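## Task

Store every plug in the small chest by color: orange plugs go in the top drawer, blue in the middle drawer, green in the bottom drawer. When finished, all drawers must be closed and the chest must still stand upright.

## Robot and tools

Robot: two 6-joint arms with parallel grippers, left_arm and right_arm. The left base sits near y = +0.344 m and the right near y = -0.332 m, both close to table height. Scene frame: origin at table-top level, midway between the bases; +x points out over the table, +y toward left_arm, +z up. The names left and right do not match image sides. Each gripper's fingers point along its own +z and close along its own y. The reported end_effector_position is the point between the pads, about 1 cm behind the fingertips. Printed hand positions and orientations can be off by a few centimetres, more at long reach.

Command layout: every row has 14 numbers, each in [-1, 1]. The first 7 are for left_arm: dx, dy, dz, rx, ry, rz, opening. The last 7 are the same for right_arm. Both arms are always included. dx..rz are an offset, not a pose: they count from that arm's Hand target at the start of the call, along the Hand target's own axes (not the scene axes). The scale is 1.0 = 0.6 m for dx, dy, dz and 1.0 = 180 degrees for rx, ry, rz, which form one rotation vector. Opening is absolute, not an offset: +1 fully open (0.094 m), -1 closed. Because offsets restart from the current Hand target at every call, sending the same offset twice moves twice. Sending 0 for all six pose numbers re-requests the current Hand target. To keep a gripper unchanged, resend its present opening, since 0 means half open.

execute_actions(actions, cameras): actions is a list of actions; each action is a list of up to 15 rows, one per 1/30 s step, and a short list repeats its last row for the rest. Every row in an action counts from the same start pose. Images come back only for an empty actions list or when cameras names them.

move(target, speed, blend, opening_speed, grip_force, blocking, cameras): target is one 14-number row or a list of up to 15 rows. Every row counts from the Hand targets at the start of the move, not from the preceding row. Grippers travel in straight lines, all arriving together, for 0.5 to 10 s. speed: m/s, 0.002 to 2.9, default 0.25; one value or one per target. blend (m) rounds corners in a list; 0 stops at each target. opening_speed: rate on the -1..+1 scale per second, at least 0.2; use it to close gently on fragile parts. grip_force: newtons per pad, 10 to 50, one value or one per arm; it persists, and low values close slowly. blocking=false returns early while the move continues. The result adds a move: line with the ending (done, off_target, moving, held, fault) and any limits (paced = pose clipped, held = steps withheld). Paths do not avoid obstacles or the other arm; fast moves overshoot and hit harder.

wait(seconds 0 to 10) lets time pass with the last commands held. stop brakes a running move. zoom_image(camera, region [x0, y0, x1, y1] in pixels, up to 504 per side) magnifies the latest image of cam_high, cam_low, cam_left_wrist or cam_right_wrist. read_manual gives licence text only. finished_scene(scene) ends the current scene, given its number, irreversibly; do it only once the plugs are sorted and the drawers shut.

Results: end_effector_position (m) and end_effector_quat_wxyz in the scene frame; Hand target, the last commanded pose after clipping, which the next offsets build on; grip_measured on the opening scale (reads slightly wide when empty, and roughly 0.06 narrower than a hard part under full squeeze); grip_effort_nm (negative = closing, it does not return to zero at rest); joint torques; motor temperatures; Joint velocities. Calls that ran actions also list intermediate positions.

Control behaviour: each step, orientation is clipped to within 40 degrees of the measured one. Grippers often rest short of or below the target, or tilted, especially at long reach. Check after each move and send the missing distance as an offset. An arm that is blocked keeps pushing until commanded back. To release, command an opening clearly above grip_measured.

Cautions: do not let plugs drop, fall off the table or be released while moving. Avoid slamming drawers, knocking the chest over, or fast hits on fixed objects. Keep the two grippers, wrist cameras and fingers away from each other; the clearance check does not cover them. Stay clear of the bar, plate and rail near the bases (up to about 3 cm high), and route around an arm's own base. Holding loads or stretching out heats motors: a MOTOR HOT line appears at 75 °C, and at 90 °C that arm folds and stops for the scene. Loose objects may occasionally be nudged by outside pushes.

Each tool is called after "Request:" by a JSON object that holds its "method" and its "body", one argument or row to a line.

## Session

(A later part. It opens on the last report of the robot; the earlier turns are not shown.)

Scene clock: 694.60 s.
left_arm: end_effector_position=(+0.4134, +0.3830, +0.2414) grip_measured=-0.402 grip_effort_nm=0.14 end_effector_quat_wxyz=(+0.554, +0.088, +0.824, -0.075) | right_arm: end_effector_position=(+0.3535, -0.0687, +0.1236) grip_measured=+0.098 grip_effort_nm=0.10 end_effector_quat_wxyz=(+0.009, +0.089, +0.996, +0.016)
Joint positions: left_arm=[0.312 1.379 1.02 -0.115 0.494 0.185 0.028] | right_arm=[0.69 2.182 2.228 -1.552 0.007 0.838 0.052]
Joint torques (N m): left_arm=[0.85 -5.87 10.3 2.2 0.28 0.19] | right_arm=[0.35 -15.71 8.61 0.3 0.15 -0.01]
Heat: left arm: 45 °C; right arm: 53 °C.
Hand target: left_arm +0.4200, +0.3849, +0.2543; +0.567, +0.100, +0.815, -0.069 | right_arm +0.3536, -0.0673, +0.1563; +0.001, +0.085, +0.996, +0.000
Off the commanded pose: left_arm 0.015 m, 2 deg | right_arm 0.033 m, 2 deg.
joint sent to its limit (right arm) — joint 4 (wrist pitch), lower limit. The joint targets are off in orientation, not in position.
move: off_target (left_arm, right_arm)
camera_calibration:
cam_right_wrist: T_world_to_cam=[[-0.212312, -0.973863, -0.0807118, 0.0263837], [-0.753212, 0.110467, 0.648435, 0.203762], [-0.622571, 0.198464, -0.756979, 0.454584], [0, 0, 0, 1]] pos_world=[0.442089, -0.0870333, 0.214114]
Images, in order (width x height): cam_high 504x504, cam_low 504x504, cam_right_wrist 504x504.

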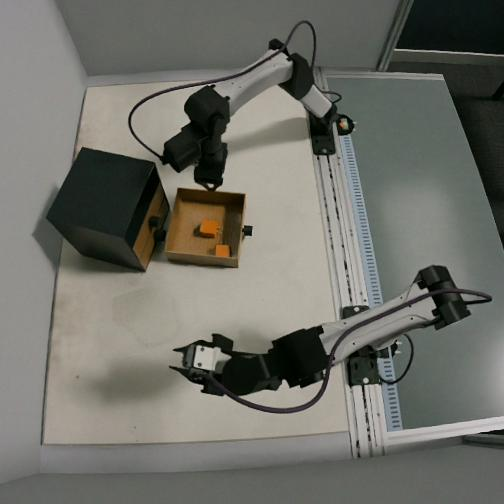

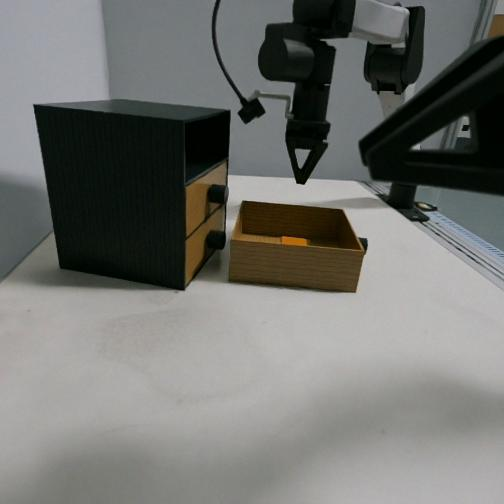

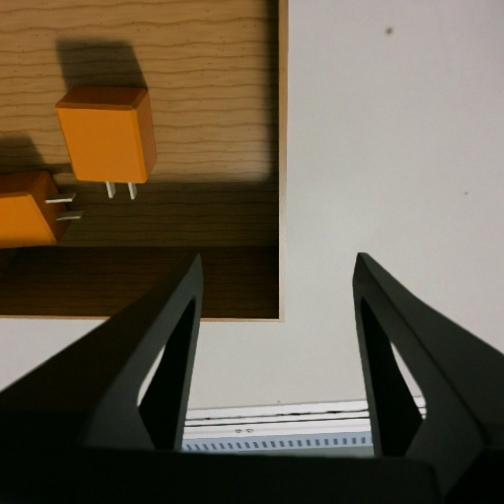

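Request:
{"method": "move", "body": {
  "target": [
    [0,0,0,0,0,0,-0.4,0,0,-0.06,0,0,0,0.1],
    [0,0,0,0,0,0,-0.4,0.158,0.085,-0.05,-0.141,-0.15,-0.486,0.1],
    [0,0,0,0,0,0,-0.4,0.158,0.085,0.04,-0.141,-0.15,-0.486,0.1]
  ],
  "speed": 0.3,
  "blend": [0.02,0,0],
  "cameras": ["cam_high","cam_right_wrist"]
}}

Scene clock: 703.20 s.
left_arm: end_effector_position=(+0.4134, +0.3830, +0.2414) grip_measured=-0.402 grip_effort_nm=0.14 end_effector_quat_wxyz=(+0.554, +0.088, +0.824, -0.075) | right_arm: end_effector_position=(+0.2686, -0.0056, +0.1148) grip_measured=+0.098 grip_effort_nm=0.09 end_effector_quat_wxyz=(+0.200, -0.617, +0.743, +0.168)
Joint positions: left_arm=[0.312 1.379 1.02 -0.115 0.494 0.185 0.028] | right_arm=[0.824 1.683 1.368 -0.783 -0.267 -0.536 0.052]
Joint torques (N m): left_arm=[0.83 -5.75 10.11 2.24 0.25 0.18] | right_arm=[-0.25 -10.58 6.99 1.24 -0.32 -0.08]
Heat: left arm: 46 °C; right arm: 54 °C.
Hand target: left_arm +0.4200, +0.3849, +0.2543; +0.567, +0.100, +0.815, -0.069 | right_arm +0.2688, -0.0011, +0.1321; +0.226, -0.620, +0.730, +0.178
Off the commanded pose: left_arm 0.015 m, 2 deg | right_arm 0.018 m, 4 deg.
move: off_target (left_arm, right_arm)
camera_calibration:
cam_right_wrist: T_world_to_cam=[[0.979726, -0.190293, -0.0626478, -0.248793], [-0.175293, -0.96565, 0.191812, 0.0296441], [-0.0969963, -0.176942, -0.97943, 0.264728], [0, 0, 0, 1]] pos_world=[0.274623, 0.0281238, 0.23801]
Images, in order (width x height): cam_high 504x504, cam_right_wrist 504x504.

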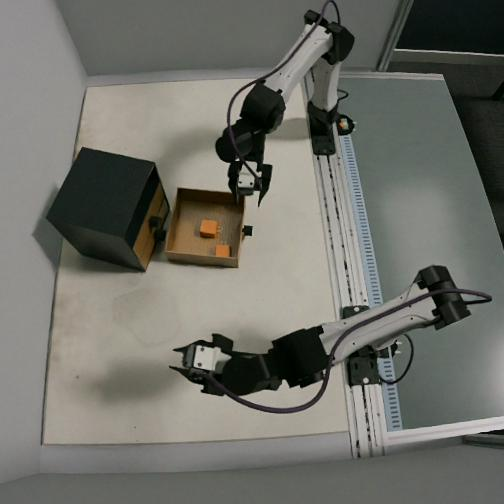

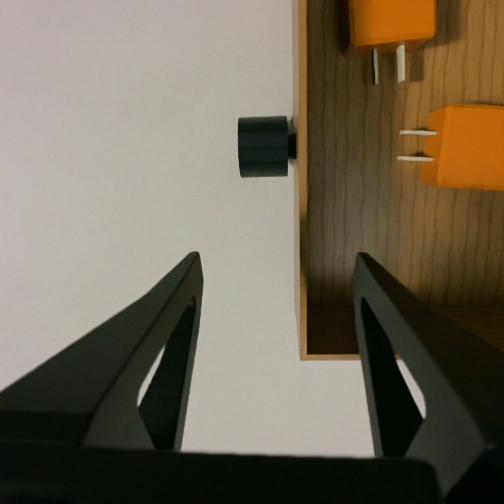

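Request:
{"method": "move", "body": {
  "target": [0,0,0,0,0,0,-0.4,0.0745,-0.018,0.107,0,0,0,0.1],
  "speed": 0.12,
  "cameras": ["cam_right_wrist"]
}}

Scene clock: 705.60 s.
left_arm: end_effector_position=(+0.4134, +0.3830, +0.2414) grip_measured=-0.402 grip_effort_nm=0.14 end_effector_quat_wxyz=(+0.554, +0.088, +0.824, -0.075) | right_arm: end_effector_position=(+0.2793, -0.0085, +0.0549) grip_measured=+0.098 grip_effort_nm=0.10 end_effector_quat_wxyz=(+0.221, -0.617, +0.736, +0.171)
Joint positions: left_arm=[0.312 1.379 1.02 -0.115 0.494 0.185 0.028] | right_arm=[0.79 1.726 1.157 -0.492 -0.287 -0.57 0.052]
Joint torques (N m): left_arm=[0.91 -5.7 10.22 2.2 0.26 0.18] | right_arm=[-0.62 -6.98 6.56 1.31 -0.32 -0.08]
Motor temperatures (°C): left_arm=[17 43 47 40 18 20 21] | right_arm=[18 54 40 26 16 20 21]
Heat: left arm: 47 °C; right arm: 54 °C.
Hand target: left_arm +0.4200, +0.3849, +0.2543; +0.567, +0.100, +0.815, -0.069 | right_arm +0.2806, -0.0051, +0.0541; +0.226, -0.620, +0.730, +0.178
Off the commanded pose: left_arm 0.015 m, 2 deg | right_arm 0.004 m, 1 deg.
move: off_target (left_arm)
camera_calibration:
cam_right_wrist: T_world_to_cam=[[0.981829, -0.185889, -0.038172, -0.265512], [-0.17799, -0.971831, 0.154481, 0.0430057], [-0.065813, -0.14488, -0.987258, 0.198643], [0, 0, 0, 1]] pos_world=[0.281416, 0.0212179, 0.179333]
Images, in order (width x height): cam_right_wrist 504x504.

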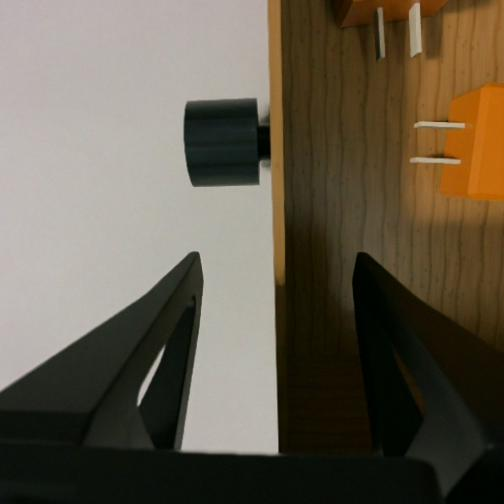

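Request:
{"method": "move", "body": {
  "target": [0,0,0,0,0,0,-0.4,0.004,0,0.007,0,0,0,0.1],
  "speed": 0.08
}}

Request:
{"method": "move", "body": {
  "target": [0,0,0,0,0,0,-0.4,0,0,0,0,0,0,-1],
  "opening_speed": 1
}}

Request:
{"method": "move", "body": {
  "target": [0,0,0,0,0,0,-0.4,-0.15,-0.03,-0.25,0,-0.05,0,-1],
  "speed": 0.1,
  "cameras": ["cam_low","cam_high"]
}}

Request:
{"method": "zoom_image", "body": {
  "camera": "cam_low",
  "region": [140, 80, 400, 290]
}}

Request:
{"method": "zoom_image", "body": {
  "camera": "cam_high",
  "region": [100, 120, 260, 280]
}}

Scene clock: 707.73 s.
left_arm: end_effector_position=(+0.4134, +0.3830, +0.2414) grip_measured=-0.402 grip_effort_nm=0.14 end_effector_quat_wxyz=(+0.554, +0.088, +0.824, -0.075) | right_arm: end_effector_position=(+0.2800, -0.0077, +0.0536) grip_measured=+0.098 grip_effort_nm=0.10 end_effector_quat_wxyz=(+0.225, -0.617, +0.734, +0.171)
Joint positions: left_arm=[0.312 1.379 1.02 -0.115 0.494 0.185 0.028] | right_arm=[0.79 1.726 1.147 -0.473 -0.287 -0.57 0.052]
Joint torques (N m): left_arm=[0.84 -6 10.07 2.18 0.29 0.16] | right_arm=[-0.64 -6.31 6.43 1.31 -0.32 -0.08]
Heat: left arm: 47 °C; right arm: 53 °C.
Hand target: left_arm +0.4200, +0.3849, +0.2543; +0.567, +0.100, +0.815, -0.069 | right_arm +0.2807, -0.0048, +0.0493; +0.226, -0.620, +0.730, +0.178
Off the commanded pose: left_arm 0.015 m, 2 deg | right_arm 0.005 m, 1 deg.
move: off_target (left_arm)

Scene clock: 709.07 s.
left_arm: end_effector_position=(+0.4134, +0.3830, +0.2414) grip_measured=-0.402 grip_effort_nm=0.14 end_effector_quat_wxyz=(+0.554, +0.088, +0.824, -0.075) | right_arm: end_effector_position=(+0.2790, -0.0069, +0.0535) grip_measured=-0.942 grip_effort_nm=-1.02 end_effector_quat_wxyz=(+0.224, -0.616, +0.734, +0.176)
Joint positions: left_arm=[0.312 1.379 1.02 -0.115 0.494 0.185 0.028] | right_arm=[0.789 1.728 1.147 -0.472 -0.296 -0.568 0.003]
Joint torques (N m): left_arm=[0.68 -5.67 10.17 2.19 0.25 0.25] | right_arm=[-0.58 -6.46 6.41 1.32 -0.24 -0.1]
Heat: left arm: 47 °C; right arm: 53 °C.
Hand target: left_arm +0.4200, +0.3849, +0.2543; +0.567, +0.100, +0.815, -0.069 | right_arm +0.2808, -0.0048, +0.0493; +0.226, -0.619, +0.730, +0.178
Off the commanded pose: left_arm 0.015 m, 2 deg | right_arm 0.005 m, 1 deg.
move: off_target (left_arm)

Scene clock: 711.60 s.
left_arm: end_effector_position=(+0.4134, +0.3830, +0.2414) grip_measured=-0.402 grip_effort_nm=0.14 end_effector_quat_wxyz=(+0.554, +0.088, +0.824, -0.075) | right_arm: end_effector_position=(+0.2776, -0.0325, +0.1659) grip_measured=-0.942 grip_effort_nm=-1.03 end_effector_quat_wxyz=(+0.183, -0.596, +0.752, +0.213)
Joint positions: left_arm=[0.312 1.379 1.02 -0.115 0.494 0.185 0.028] | right_arm=[0.707 1.665 1.545 -1.026 -0.401 -0.585 0.003]
Joint torques (N m): left_arm=[0.77 -5.96 10.03 2.18 0.24 0.27] | right_arm=[-0.57 -13.42 12.19 1.68 -0.53 -0.21]
Heat: left arm: 47 °C; right arm: 54 °C.
Hand target: left_arm +0.4200, +0.3849, +0.2543; +0.567, +0.100, +0.815, -0.069 | right_arm +0.2938, -0.0147, +0.2245; +0.283, -0.604, +0.710, +0.226
Off the commanded pose: left_arm 0.015 m, 2 deg | right_arm 0.063 m, 13 deg.
move: off_target (left_arm, right_arm)
Images, in order (width x height): cam_high 504x504, cam_low 504x504.

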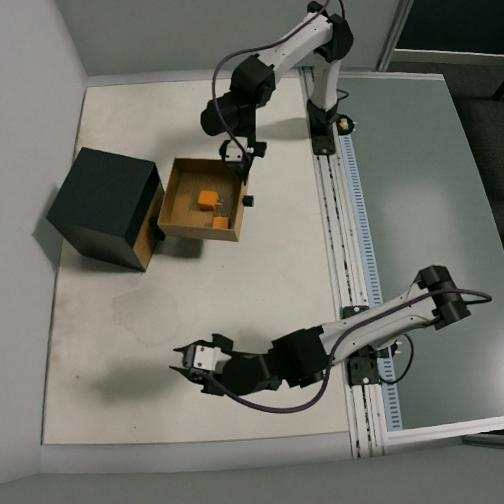

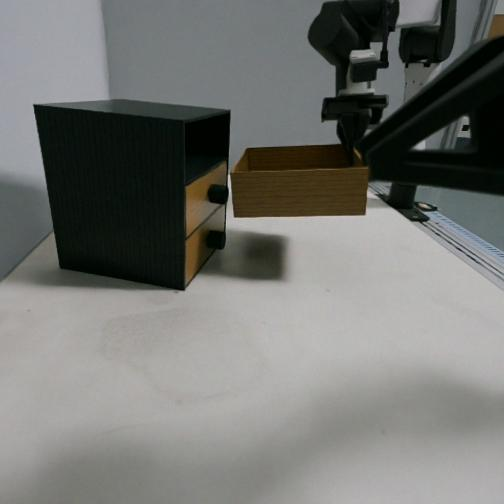

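Scaled by 1.938 from the camera's 504x504 image, which has a finer 720x720 frame.

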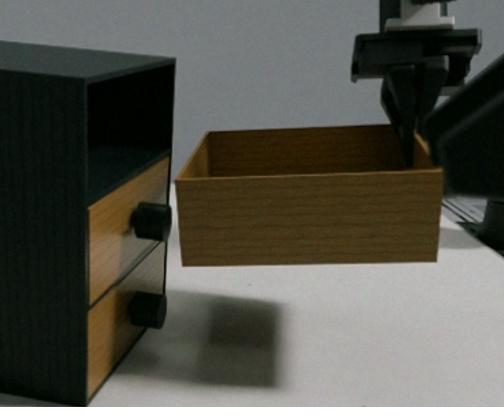

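Scaled by 3.150 from the camera's 504x504 image, which has a finer 720x720 frame.

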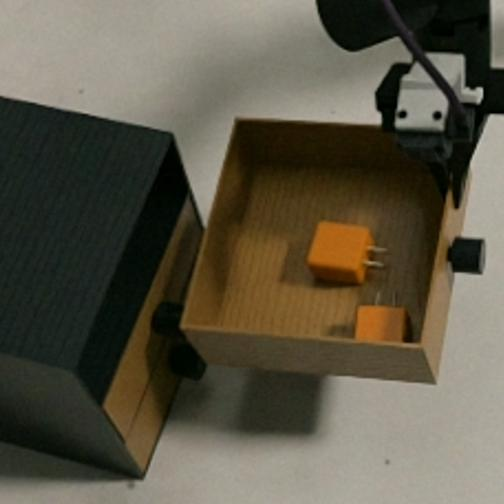

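Request:
{"method": "move", "body": {
  "target": [0.11,-0.178,0.345,0.276,0.024,0.1157,-1,0,0,0,0,0,0,-1],
  "speed": 0.3,
  "cameras": ["cam_low","cam_high"]
}}

Scene clock: 716.63 s.
left_arm: end_effector_position=(+0.5559, +0.2424, +0.1175) grip_measured=-0.995 grip_effort_nm=-0.26 end_effector_quat_wxyz=(+0.436, +0.459, +0.714, -0.299) | right_arm: end_effector_position=(+0.2775, -0.0325, +0.1658) grip_measured=-0.942 grip_effort_nm=-1.02 end_effector_quat_wxyz=(+0.183, -0.596, +0.752, +0.213)
Joint positions: left_arm=[0.108 2.447 2.091 -0.687 1.037 0.905 0] | right_arm=[0.707 1.665 1.545 -1.026 -0.401 -0.585 0.003]
Joint torques (N m): left_arm=[0.4 -14.71 9.22 1.29 0.65 0.17] | right_arm=[-0.57 -13.42 12.18 1.67 -0.53 -0.21]
Motor temperatures (°C): left_arm=[17 42 47 39 19 20 21] | right_arm=[18 55 41 27 16 20 21]
Heat: left arm: 47 °C; right arm: 55 °C.
Hand target: left_arm +0.5606, +0.2402, +0.1205; +0.446, +0.471, +0.700, -0.299 | right_arm +0.2937, -0.0147, +0.2245; +0.283, -0.604, +0.710, +0.226
Off the commanded pose: left_arm 0.006 m, 2 deg | right_arm 0.063 m, 13 deg.
move: off_target (right_arm)
Images, in order (width x height): cam_high 504x504, cam_low 504x504.

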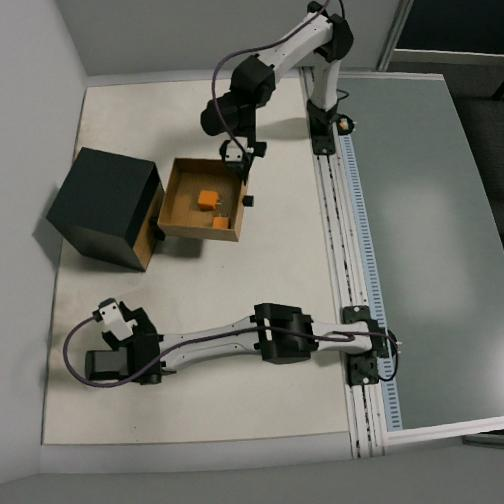

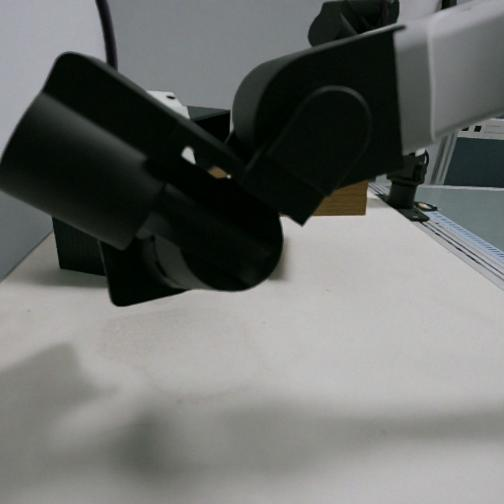

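Request:
{"method": "move", "body": {
  "target": [-0.042,-0.091,0.2275,0,0,0,-1,0,0,0,0,0,0,-1],
  "speed": 0.1,
  "cameras": ["cam_high"]
}}

Request:
{"method": "zoom_image", "body": {
  "camera": "cam_high",
  "region": [40, 100, 280, 300]
}}

Scene clock: 719.77 s.
left_arm: end_effector_position=(+0.5626, +0.1135, +0.0845) grip_measured=-0.995 grip_effort_nm=-0.26 end_effector_quat_wxyz=(+0.437, +0.458, +0.719, -0.289) | right_arm: end_effector_position=(+0.2775, -0.0325, +0.1658) grip_measured=-0.942 grip_effort_nm=-1.03 end_effector_quat_wxyz=(+0.183, -0.596, +0.752, +0.213)
Joint positions: left_arm=[-0.148 2.447 1.919 -0.228 0.853 0.558 0] | right_arm=[0.707 1.665 1.545 -1.026 -0.401 -0.585 0.003]
Joint torques (N m): left_arm=[-1.65 -15.64 7.02 2.2 0.57 -0.03] | right_arm=[-0.55 -13.42 12.21 1.67 -0.53 -0.21]
Motor temperatures (°C): left_arm=[17 43 47 39 19 20 21] | right_arm=[18 56 42 28 16 20 21]
Heat: left arm: 47 °C; right arm: 56 °C.
Hand target: left_arm +0.5608, +0.0952, +0.0853; +0.446, +0.471, +0.700, -0.299 | right_arm +0.2937, -0.0147, +0.2245; +0.283, -0.604, +0.710, +0.226
Off the commanded pose: left_arm 0.018 m, 3 deg | right_arm 0.063 m, 13 deg.
move: off_target (left_arm, right_arm)
Images, in order (width x height): cam_high 504x504.

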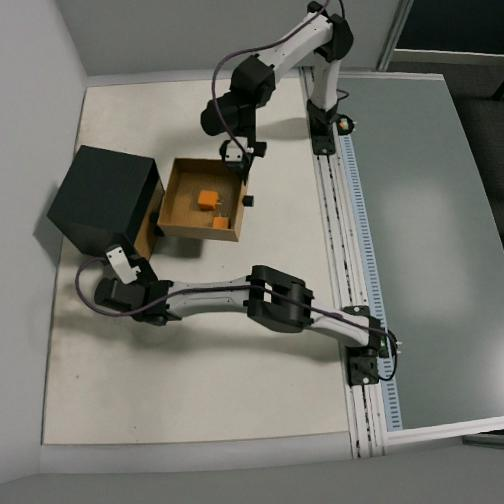

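Scaled by 2.100 from the camera's 504x504 image, which has a finer 720x720 frame.

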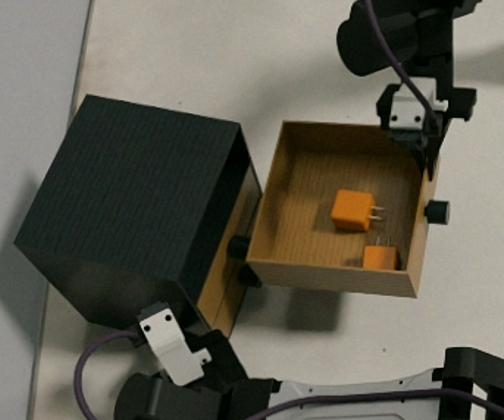

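Request:
{"method": "move", "body": {
  "target": [0.01,-0.035,0.075,0,0,0,-1,0,0,0,0,0,0,-1],
  "speed": 0.08,
  "cameras": ["cam_high"]
}}

Request:
{"method": "zoom_image", "body": {
  "camera": "cam_high",
  "region": [40, 100, 280, 300]
}}

Scene clock: 721.50 s.
left_arm: end_effector_position=(+0.5557, +0.0608, +0.0664) grip_measured=-0.995 grip_effort_nm=-0.26 end_effector_quat_wxyz=(+0.443, +0.467, +0.707, -0.295) | right_arm: end_effector_position=(+0.2775, -0.0325, +0.1658) grip_measured=-0.942 grip_effort_nm=-1.02 end_effector_quat_wxyz=(+0.183, -0.596, +0.752, +0.213)
Joint positions: left_arm=[-0.245 2.488 1.891 -0.076 0.804 0.476 0] | right_arm=[0.707 1.665 1.545 -1.026 -0.401 -0.585 0.003]
Joint torques (N m): left_arm=[-0.68 -15.12 7.56 2.06 0.34 -0.03] | right_arm=[-0.54 -13.41 12.18 1.67 -0.53 -0.21]
Motor temperatures (°C): left_arm=[17 44 47 39 19 20 21] | right_arm=[18 56 42 28 16 20 22]
Heat: left arm: 47 °C; right arm: 56 °C.
Hand target: left_arm +0.5559, +0.0520, +0.0609; +0.446, +0.471, +0.700, -0.299 | right_arm +0.2937, -0.0147, +0.2245; +0.283, -0.604, +0.710, +0.226
Off the commanded pose: left_arm 0.011 m, 1 deg | right_arm 0.063 m, 13 deg.
move: off_target (left_arm, right_arm)
Images, in order (width x height): cam_high 504x504.

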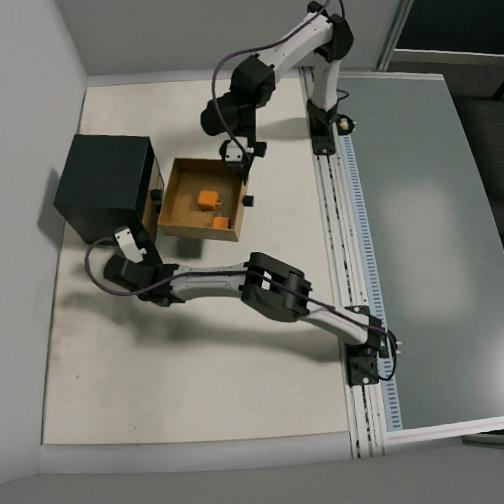

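Scaled by 2.100 from the camera's 504x504 image, which has a finer 720x720 frame.

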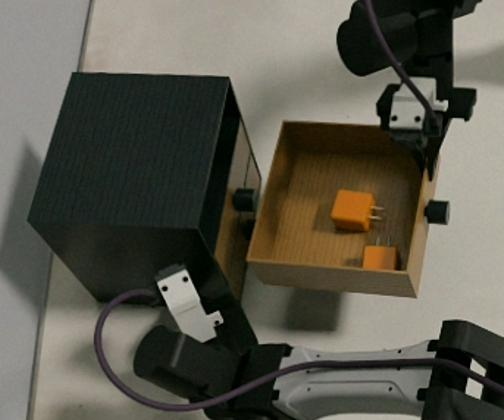

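Request:
{"method": "move", "body": {
  "target": [
    [0,0,-0.22,0,0,0,-1,0,0,0,0,0,0,-1],
    [-0.08,-0.3,-0.5,0,0,0,-1,0,0,0,0,0,0,-1]
  ],
  "speed": 0.25,
  "cameras": ["cam_high","cam_low","cam_right_wrist"]
}}

Request:
{"method": "zoom_image", "body": {
  "camera": "cam_high",
  "region": [50, 110, 250, 280]
}}

Request:
{"method": "zoom_image", "body": {
  "camera": "cam_low",
  "region": [140, 80, 400, 290]
}}

Scene clock: 725.57 s.
left_arm: end_effector_position=(+0.2919, +0.2156, +0.2227) grip_measured=-0.995 grip_effort_nm=-0.26 end_effector_quat_wxyz=(+0.432, +0.463, +0.712, -0.303) | right_arm: end_effector_position=(+0.2775, -0.0325, +0.1658) grip_measured=-0.942 grip_effort_nm=-1.02 end_effector_quat_wxyz=(+0.183, -0.596, +0.752, +0.213)
Joint positions: left_arm=[0.104 1.353 1.103 -0.81 1.041 0.918 0] | right_arm=[0.707 1.665 1.545 -1.026 -0.401 -0.585 0.003]
Joint torques (N m): left_arm=[1.33 -6.57 7.73 1.26 0.58 0.17] | right_arm=[-0.54 -13.42 12.19 1.66 -0.53 -0.2]
Motor temperatures (°C): left_arm=[17 46 46 39 19 20 21] | right_arm=[18 57 43 28 16 20 22]
Heat: left arm: 46 °C; right arm: 57 °C.
Hand target: left_arm +0.2940, +0.2166, +0.2311; +0.446, +0.471, +0.700, -0.299 | right_arm +0.2937, -0.0147, +0.2245; +0.283, -0.604, +0.710, +0.226
Off the commanded pose: left_arm 0.009 m, 2 deg | right_arm 0.063 m, 13 deg.
move: off_target (right_arm)
camera_calibration:
cam_right_wrist: T_world_to_cam=[[0.965655, -0.203358, -0.161729, -0.239543], [-0.178053, -0.971235, 0.158111, 0.00167616], [-0.18923, -0.123884, -0.974087, 0.337319], [0, 0, 0, 1]] pos_world=[0.295445, -0.00529643, 0.289572]
Images, in order (width x height): cam_high 504x504, cam_low 504x504, cam_right_wrist 504x504.

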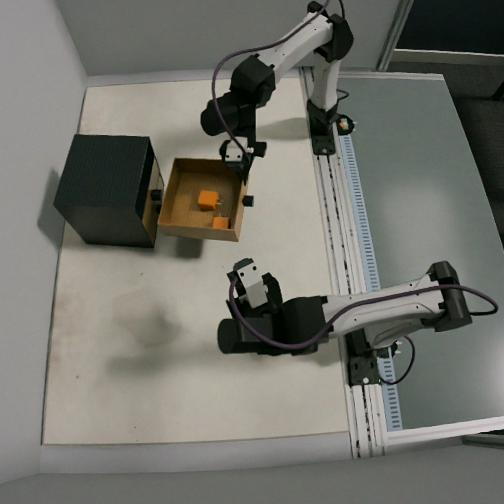

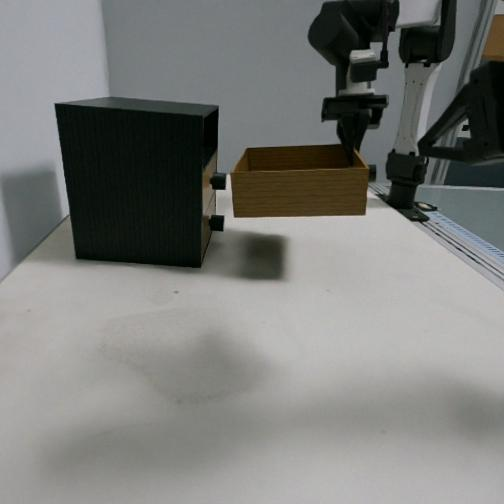

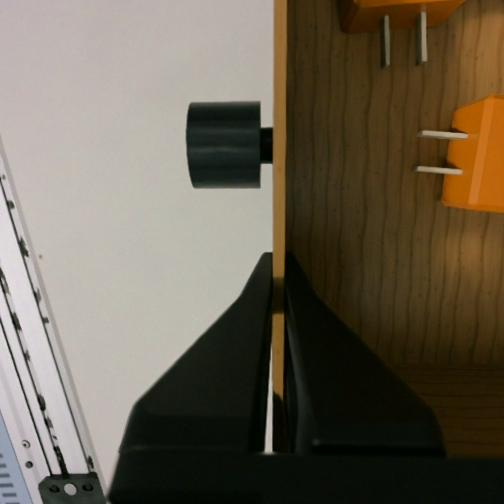

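Scaled by 2.520 from the camera's 504x504 image, which has a finer 720x720 frame.

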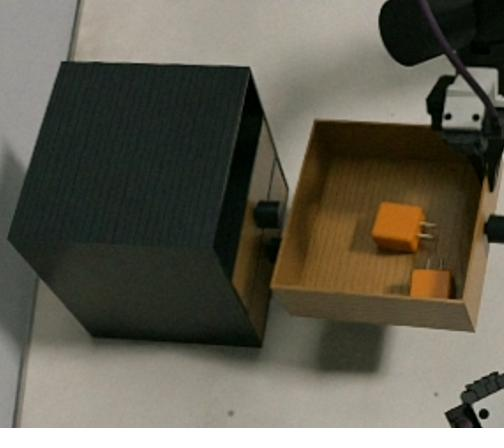

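Scaled by 1.938 from the camera's 504x504 image, which has a finer 720x720 frame.

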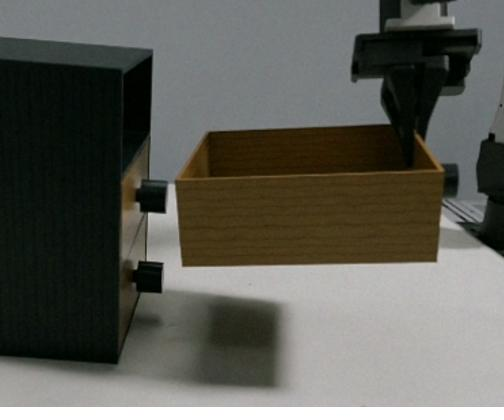

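Request:
{"method": "move", "body": {
  "target": [0,0,0,0,0,0,-1,-0.023,0.014,-0.069,0.027,0,-0.016,-1],
  "speed": 0.1,
  "cameras": ["cam_high","cam_low"]
}}

Request:
{"method": "zoom_image", "body": {
  "camera": "cam_high",
  "region": [50, 110, 250, 280]
}}

Request:
{"method": "zoom_image", "body": {
  "camera": "cam_low",
  "region": [140, 80, 400, 290]
}}

Scene clock: 730.23 s.
left_arm: end_effector_position=(+0.2917, +0.2156, +0.2226) grip_measured=-0.995 grip_effort_nm=-0.26 end_effector_quat_wxyz=(+0.432, +0.463, +0.712, -0.303) | right_arm: end_effector_position=(+0.2675, -0.0458, +0.2080) grip_measured=-0.942 grip_effort_nm=-1.02 end_effector_quat_wxyz=(+0.212, -0.600, +0.748, +0.189)
Joint positions: left_arm=[0.104 1.353 1.103 -0.811 1.041 0.919 0] | right_arm=[0.722 1.578 1.61 -1.12 -0.346 -0.585 0.003]
Joint torques (N m): left_arm=[1.26 -6.53 7.91 1.26 0.62 0.25] | right_arm=[0.23 -12.12 12.1 1.83 -0.22 -0.26]
Motor temperatures (°C): left_arm=[17 45 45 38 19 20 21] | right_arm=[18 57 43 28 16 20 22]
Heat: left arm: 45 °C; right arm: 57 °C.
Hand target: left_arm +0.2939, +0.2166, +0.2311; +0.446, +0.471, +0.700, -0.299 | right_arm +0.2817, -0.0306, +0.2641; +0.314, -0.609, +0.704, +0.189
Off the commanded pose: left_arm 0.009 m, 2 deg | right_arm 0.060 m, 13 deg.
move: off_target (right_arm)
Images, in order (width x height): cam_high 504x504, cam_low 504x504.

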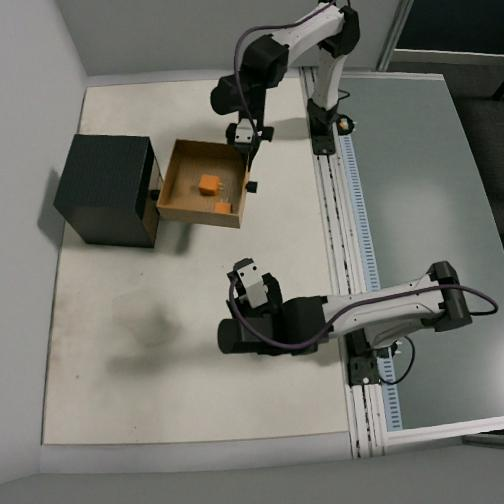

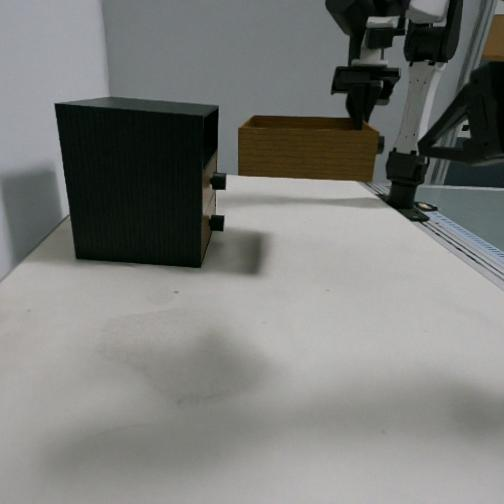

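Scaled by 2.520 from the camera's 504x504 image, which has a finer 720x720 frame.

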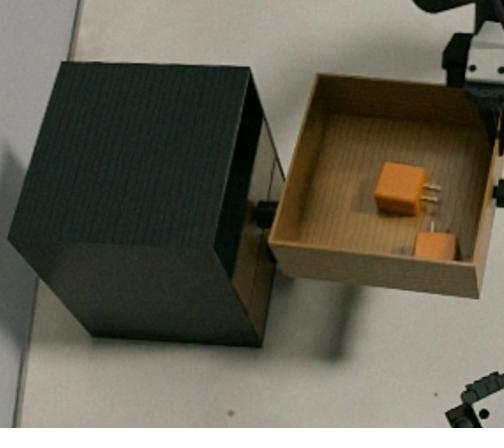

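Scaled by 1.938 from the camera's 504x504 image, which has a finer 720x720 frame.

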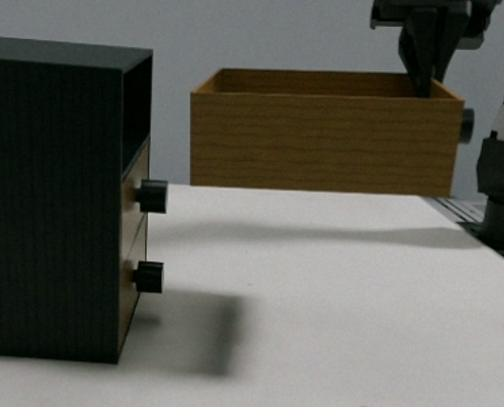

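Request:
{"method": "move", "body": {
  "target": [0,0,0,0,0,0,-1,0.0035,-0.034,0.002,0.002,-0.004,-0.024,-1],
  "speed": 0.1,
  "cameras": ["cam_high","cam_low"]
}}

Request:
{"method": "zoom_image", "body": {
  "camera": "cam_high",
  "region": [50, 110, 250, 280]
}}

Request:
{"method": "zoom_image", "body": {
  "camera": "cam_low",
  "region": [140, 80, 400, 290]
}}

Scene clock: 735.33 s.
left_arm: end_effector_position=(+0.2917, +0.2156, +0.2226) grip_measured=-0.995 grip_effort_nm=-0.26 end_effector_quat_wxyz=(+0.432, +0.463, +0.712, -0.303) | right_arm: end_effector_position=(+0.2823, -0.0552, +0.2204) grip_measured=-0.942 grip_effort_nm=-1.02 end_effector_quat_wxyz=(+0.240, -0.626, +0.721, +0.174)
Joint positions: left_arm=[0.104 1.353 1.103 -0.811 1.041 0.919 0] | right_arm=[0.675 1.577 1.647 -1.129 -0.355 -0.701 0.003]
Joint torques (N m): left_arm=[1.13 -6.3 7.77 1.2 0.61 0.19] | right_arm=[-0.53 -8.31 12.23 1.96 -0.49 -0.28]
Motor temperatures (°C): left_arm=[17 43 44 37 19 20 21] | right_arm=[18 57 44 28 16 20 22]
Heat: left arm: 44 °C; right arm: 57 °C.
Hand target: left_arm +0.2939, +0.2166, +0.2311; +0.446, +0.471, +0.700, -0.299 | right_arm +0.3017, -0.0352, +0.2641; +0.327, -0.633, +0.679, +0.178
Off the commanded pose: left_arm 0.009 m, 2 deg | right_arm 0.052 m, 11 deg.
move: off_target (right_arm)
Images, in order (width x height): cam_high 504x504, cam_low 504x504.

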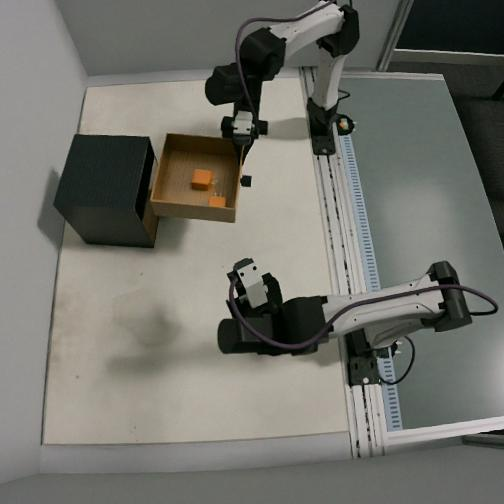

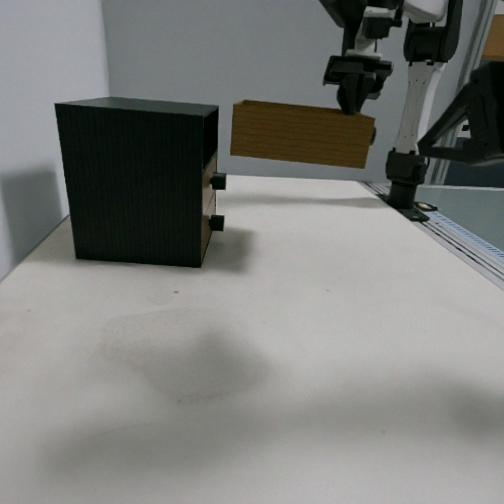

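Scaled by 2.520 from the camera's 504x504 image, which has a finer 720x720 frame.

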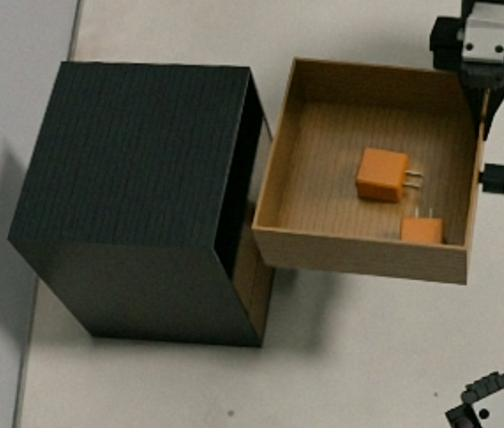

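Scaled by 1.938 from the camera's 504x504 image, which has a finer 720x720 frame.

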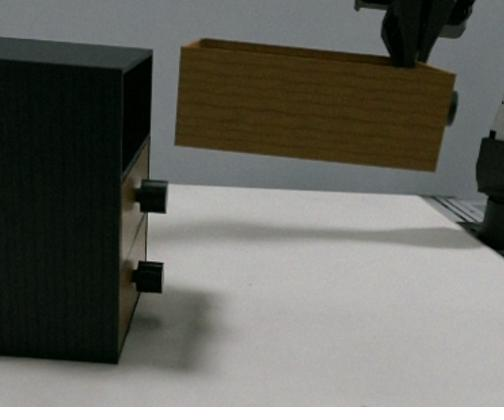

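Request:
{"method": "move", "body": {
  "target": [0,0,0,0,0,0,-1,0.025,-0.017,0.0405,-0.016,0,-0.006,-1],
  "speed": 0.08,
  "cameras": ["cam_high","cam_low"]
}}

Request:
{"method": "zoom_image", "body": {
  "camera": "cam_high",
  "region": [50, 110, 250, 280]
}}

Request:
{"method": "zoom_image", "body": {
  "camera": "cam_low",
  "region": [140, 80, 400, 290]
}}

Scene clock: 737.97 s.
left_arm: end_effector_position=(+0.2917, +0.2156, +0.2226) grip_measured=-0.995 grip_effort_nm=-0.26 end_effector_quat_wxyz=(+0.432, +0.463, +0.712, -0.303) | right_arm: end_effector_position=(+0.2964, -0.0528, +0.2018) grip_measured=-0.942 grip_effort_nm=-1.02 end_effector_quat_wxyz=(-0.229, +0.639, -0.710, -0.188)
Joint positions: left_arm=[0.104 1.353 1.103 -0.811 1.041 0.919 0] | right_arm=[0.635 1.642 1.647 -1.108 -0.409 -0.771 0.003]
Joint torques (N m): left_arm=[1.02 -6.27 7.84 1.25 0.62 0.26] | right_arm=[-0.55 -8.58 10.78 2 -0.58 -0.28]
Motor temperatures (°C): left_arm=[17 43 44 37 19 20 21] | right_arm=[18 56 44 29 16 20 22]
Heat: left arm: 44 °C; right arm: 56 °C.
Hand target: left_arm +0.2939, +0.2166, +0.2311; +0.446, +0.471, +0.700, -0.299 | right_arm +0.3172, -0.0318, +0.2383; +0.312, -0.647, +0.668, +0.192
Off the commanded pose: left_arm 0.009 m, 2 deg | right_arm 0.047 m, 11 deg.
move: off_target (right_arm)
Images, in order (width x height): cam_high 504x504, cam_low 504x504.

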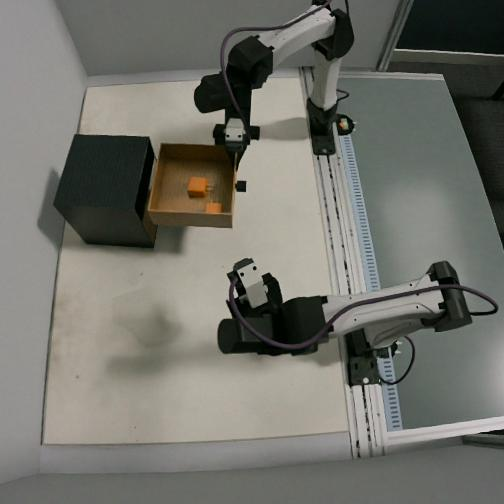

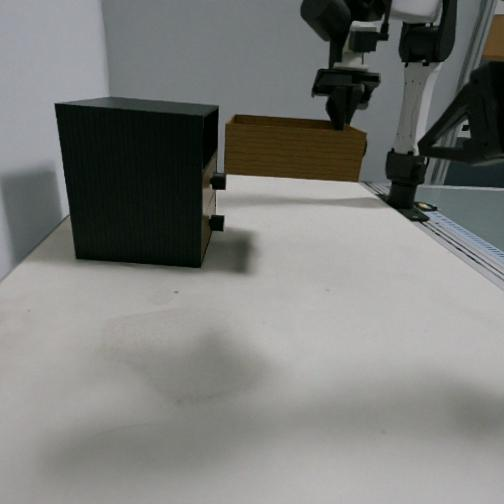

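Scaled by 2.520 from the camera's 504x504 image, which has a finer 720x720 frame.

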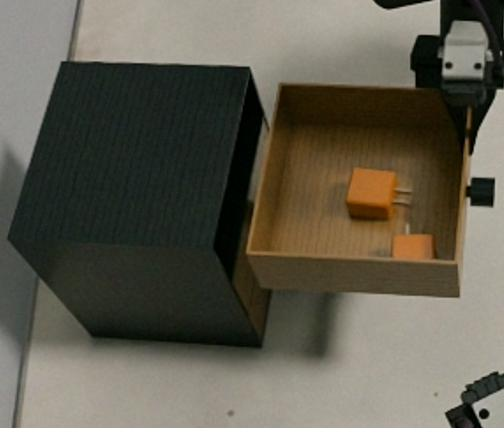

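Scaled by 1.938 from the camera's 504x504 image, which has a finer 720x720 frame.

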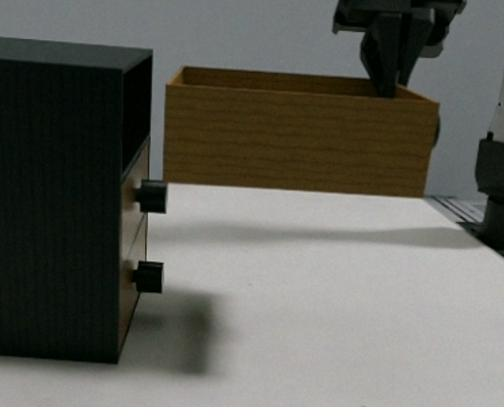

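Request:
{"method": "move", "body": {
  "target": [0,0,0,0,0,0,-1,0.016,-0.0315,0.001,0,0,0,-1],
  "speed": 0.06,
  "cameras": ["cam_high","cam_low"]
}}

Request:
{"method": "zoom_image", "body": {
  "camera": "cam_high",
  "region": [50, 110, 250, 280]
}}

Request:
{"method": "zoom_image", "body": {
  "camera": "cam_low",
  "region": [140, 80, 400, 290]
}}

Scene clock: 742.37 s.
left_arm: end_effector_position=(+0.2917, +0.2156, +0.2226) grip_measured=-0.995 grip_effort_nm=-0.26 end_effector_quat_wxyz=(+0.432, +0.463, +0.712, -0.303) | right_arm: end_effector_position=(+0.3139, -0.0616, +0.1947) grip_measured=-0.942 grip_effort_nm=-1.02 end_effector_quat_wxyz=(-0.229, +0.636, -0.711, -0.191)
Joint positions: left_arm=[0.104 1.353 1.103 -0.811 1.041 0.919 0] | right_arm=[0.58 1.68 1.664 -1.108 -0.438 -0.819 0.003]
Joint torques (N m): left_arm=[0.98 -6.06 7.71 1.28 0.61 0.2] | right_arm=[-0.47 -8.5 12.36 1.84 -0.64 -0.3]
Motor temperatures (°C): left_arm=[17 42 43 36 19 20 21] | right_arm=[18 56 44 30 16 20 22]
Heat: left arm: 43 °C; right arm: 56 °C.
Hand target: left_arm +0.2939, +0.2166, +0.2311; +0.446, +0.471, +0.700, -0.299 | right_arm +0.3362, -0.0403, +0.2343; +0.312, -0.647, +0.668, +0.192
Off the commanded pose: left_arm 0.009 m, 2 deg | right_arm 0.050 m, 11 deg.
move: off_target (right_arm)
Images, in order (width x height): cam_high 504x504, cam_low 504x504.

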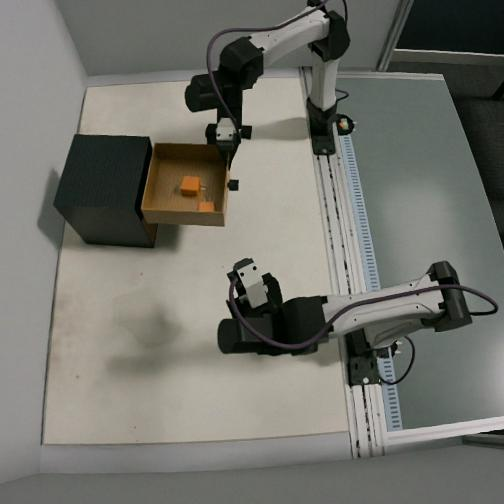

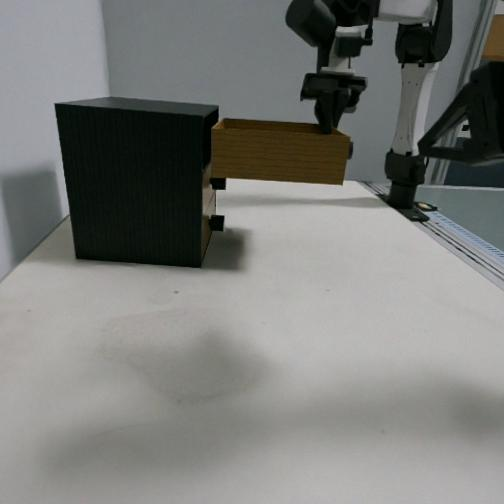

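Scaled by 2.520 from the camera's 504x504 image, which has a finer 720x720 frame.

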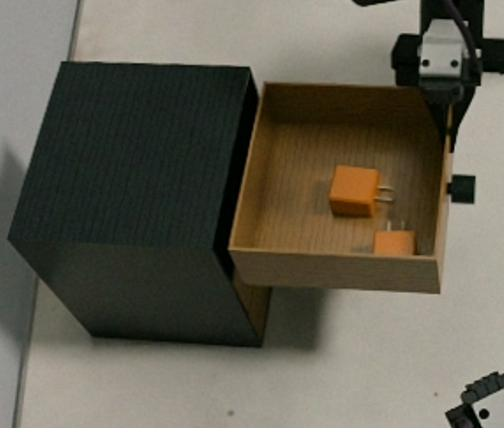

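Scaled by 1.938 from the camera's 504x504 image, which has a finer 720x720 frame.

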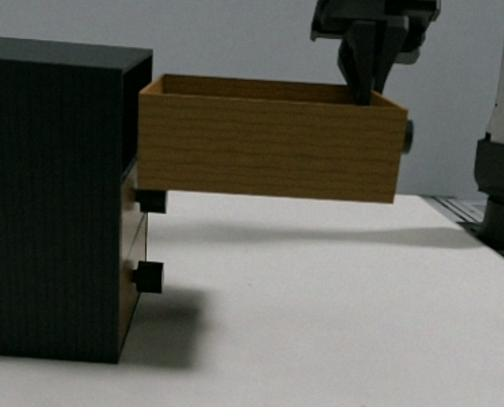

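Request:
{"method": "move", "body": {
  "target": [0,0,0,0,0,0,-1,-0.007,-0.009,-0.013,0,0,0,-1],
  "speed": 0.06,
  "cameras": ["cam_high","cam_low"]
}}

Request:
{"method": "zoom_image", "body": {
  "camera": "cam_high",
  "region": [50, 110, 250, 280]
}}

Request:
{"method": "zoom_image", "body": {
  "camera": "cam_low",
  "region": [140, 80, 400, 290]
}}

Scene clock: 744.93 s.
left_arm: end_effector_position=(+0.2917, +0.2156, +0.2226) grip_measured=-0.995 grip_effort_nm=-0.26 end_effector_quat_wxyz=(+0.432, +0.463, +0.712, -0.303) | right_arm: end_effector_position=(+0.3208, -0.0611, +0.2051) grip_measured=-0.942 grip_effort_nm=-1.02 end_effector_quat_wxyz=(-0.235, +0.637, -0.709, -0.190)
Joint positions: left_arm=[0.104 1.353 1.103 -0.811 1.041 0.919 0] | right_arm=[0.57 1.704 1.73 -1.142 -0.444 -0.829 0.003]
Joint torques (N m): left_arm=[1.01 -6.28 7.75 1.24 0.64 0.24] | right_arm=[-0.59 -8.69 12.16 1.74 -0.65 -0.29]
Motor temperatures (°C): left_arm=[17 42 43 36 19 20 21] | right_arm=[18 55 44 30 16 20 22]
Heat: left arm: 43 °C; right arm: 55 °C.
Hand target: left_arm +0.2939, +0.2166, +0.2311; +0.446, +0.471, +0.700, -0.299 | right_arm +0.3401, -0.0428, +0.2435; +0.312, -0.647, +0.668, +0.192
Off the commanded pose: left_arm 0.009 m, 2 deg | right_arm 0.047 m, 10 deg.
move: off_target (right_arm)
Images, in order (width x height): cam_high 504x504, cam_low 504x504.

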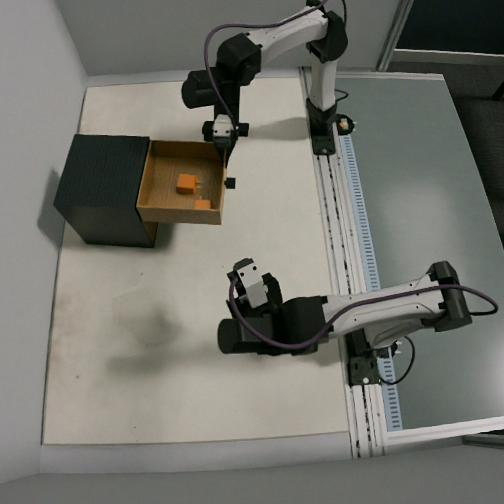

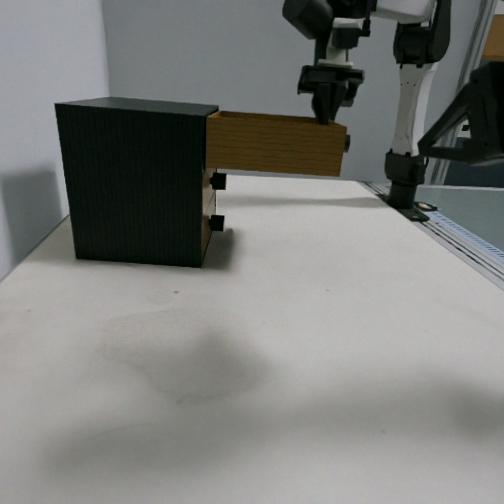

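Scaled by 2.520 from the camera's 504x504 image, which has a finer 720x720 frame.

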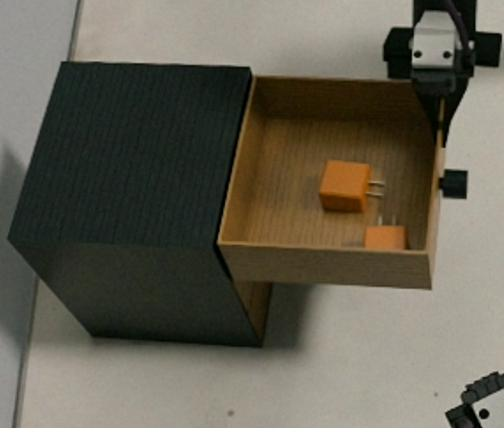

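Scaled by 1.938 from the camera's 504x504 image, which has a finer 720x720 frame.

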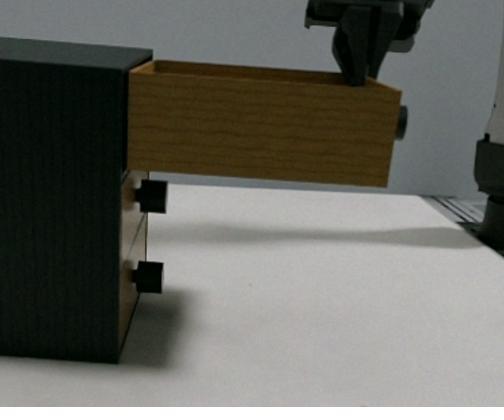

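Request:
{"method": "move", "body": {
  "target": [
    [0,0,0,0,0,0,-1,0.006,0.001,0.007,0,0,0,-1],
    [0,0,0,0,0,0,-1,0.012,-0.052,0.012,0,0,0,-1]
  ],
  "speed": 0.05,
  "cameras": ["cam_high","cam_low"]
}}

Request:
{"method": "zoom_image", "body": {
  "camera": "cam_high",
  "region": [50, 110, 250, 280]
}}

Request:
{"method": "zoom_image", "body": {
  "camera": "cam_low",
  "region": [140, 80, 400, 290]
}}

Scene clock: 747.77 s.
left_arm: end_effector_position=(+0.2917, +0.2156, +0.2226) grip_measured=-0.995 grip_effort_nm=-0.26 end_effector_quat_wxyz=(+0.432, +0.463, +0.712, -0.303) | right_arm: end_effector_position=(+0.3335, -0.0648, +0.2020) grip_measured=-0.942 grip_effort_nm=-1.02 end_effector_quat_wxyz=(-0.211, +0.634, -0.713, -0.213)
Joint positions: left_arm=[0.104 1.353 1.103 -0.811 1.041 0.919 0] | right_arm=[0.526 1.798 1.844 -1.236 -0.497 -0.871 0.003]
Joint torques (N m): left_arm=[1.1 -6.46 7.94 1.23 0.65 0.18] | right_arm=[-1.39 -8.61 12.37 2.11 -0.44 -0.39]
Motor temperatures (°C): left_arm=[17 41 43 36 19 20 21] | right_arm=[18 55 44 30 16 20 22]
Heat: left arm: 43 °C; right arm: 55 °C.
Hand target: left_arm +0.2939, +0.2166, +0.2311; +0.446, +0.471, +0.700, -0.299 | right_arm +0.3722, -0.0461, +0.2382; +0.312, -0.647, +0.668, +0.192
Off the commanded pose: left_arm 0.009 m, 2 deg | right_arm 0.056 m, 13 deg.
move: off_target (right_arm)
Images, in order (width x height): cam_high 504x504, cam_low 504x504.

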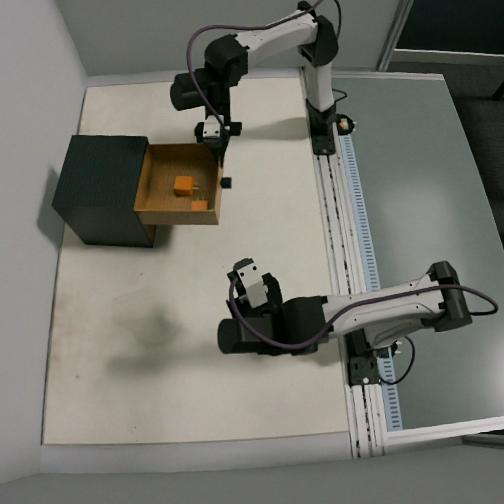

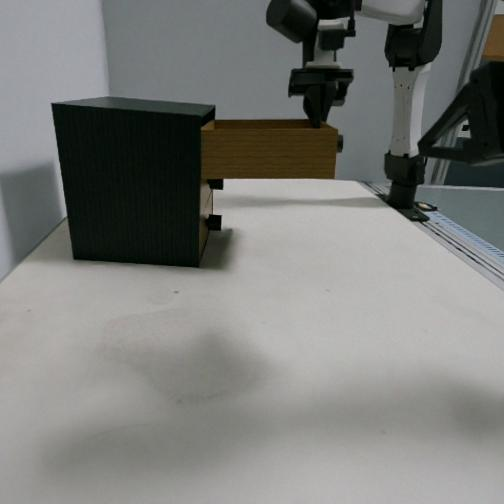

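Scaled by 2.520 from the camera's 504x504 image, which has a finer 720x720 frame.

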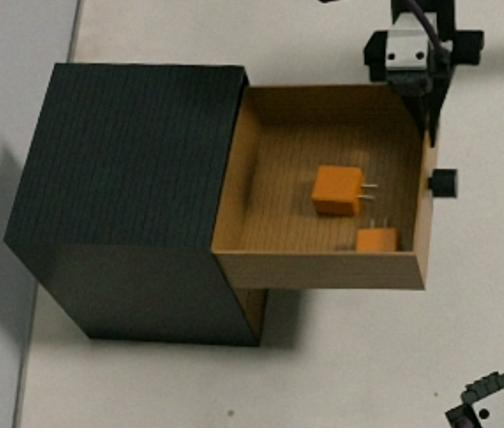

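Scaled by 1.938 from the camera's 504x504 image, which has a finer 720x720 frame.

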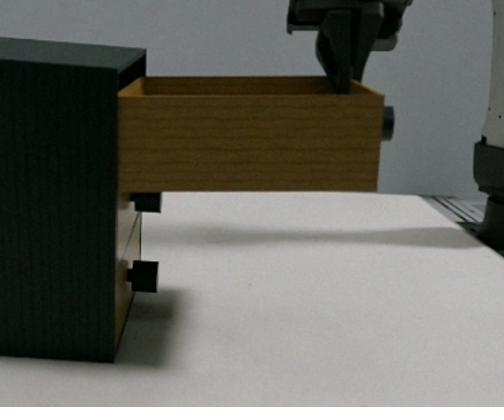

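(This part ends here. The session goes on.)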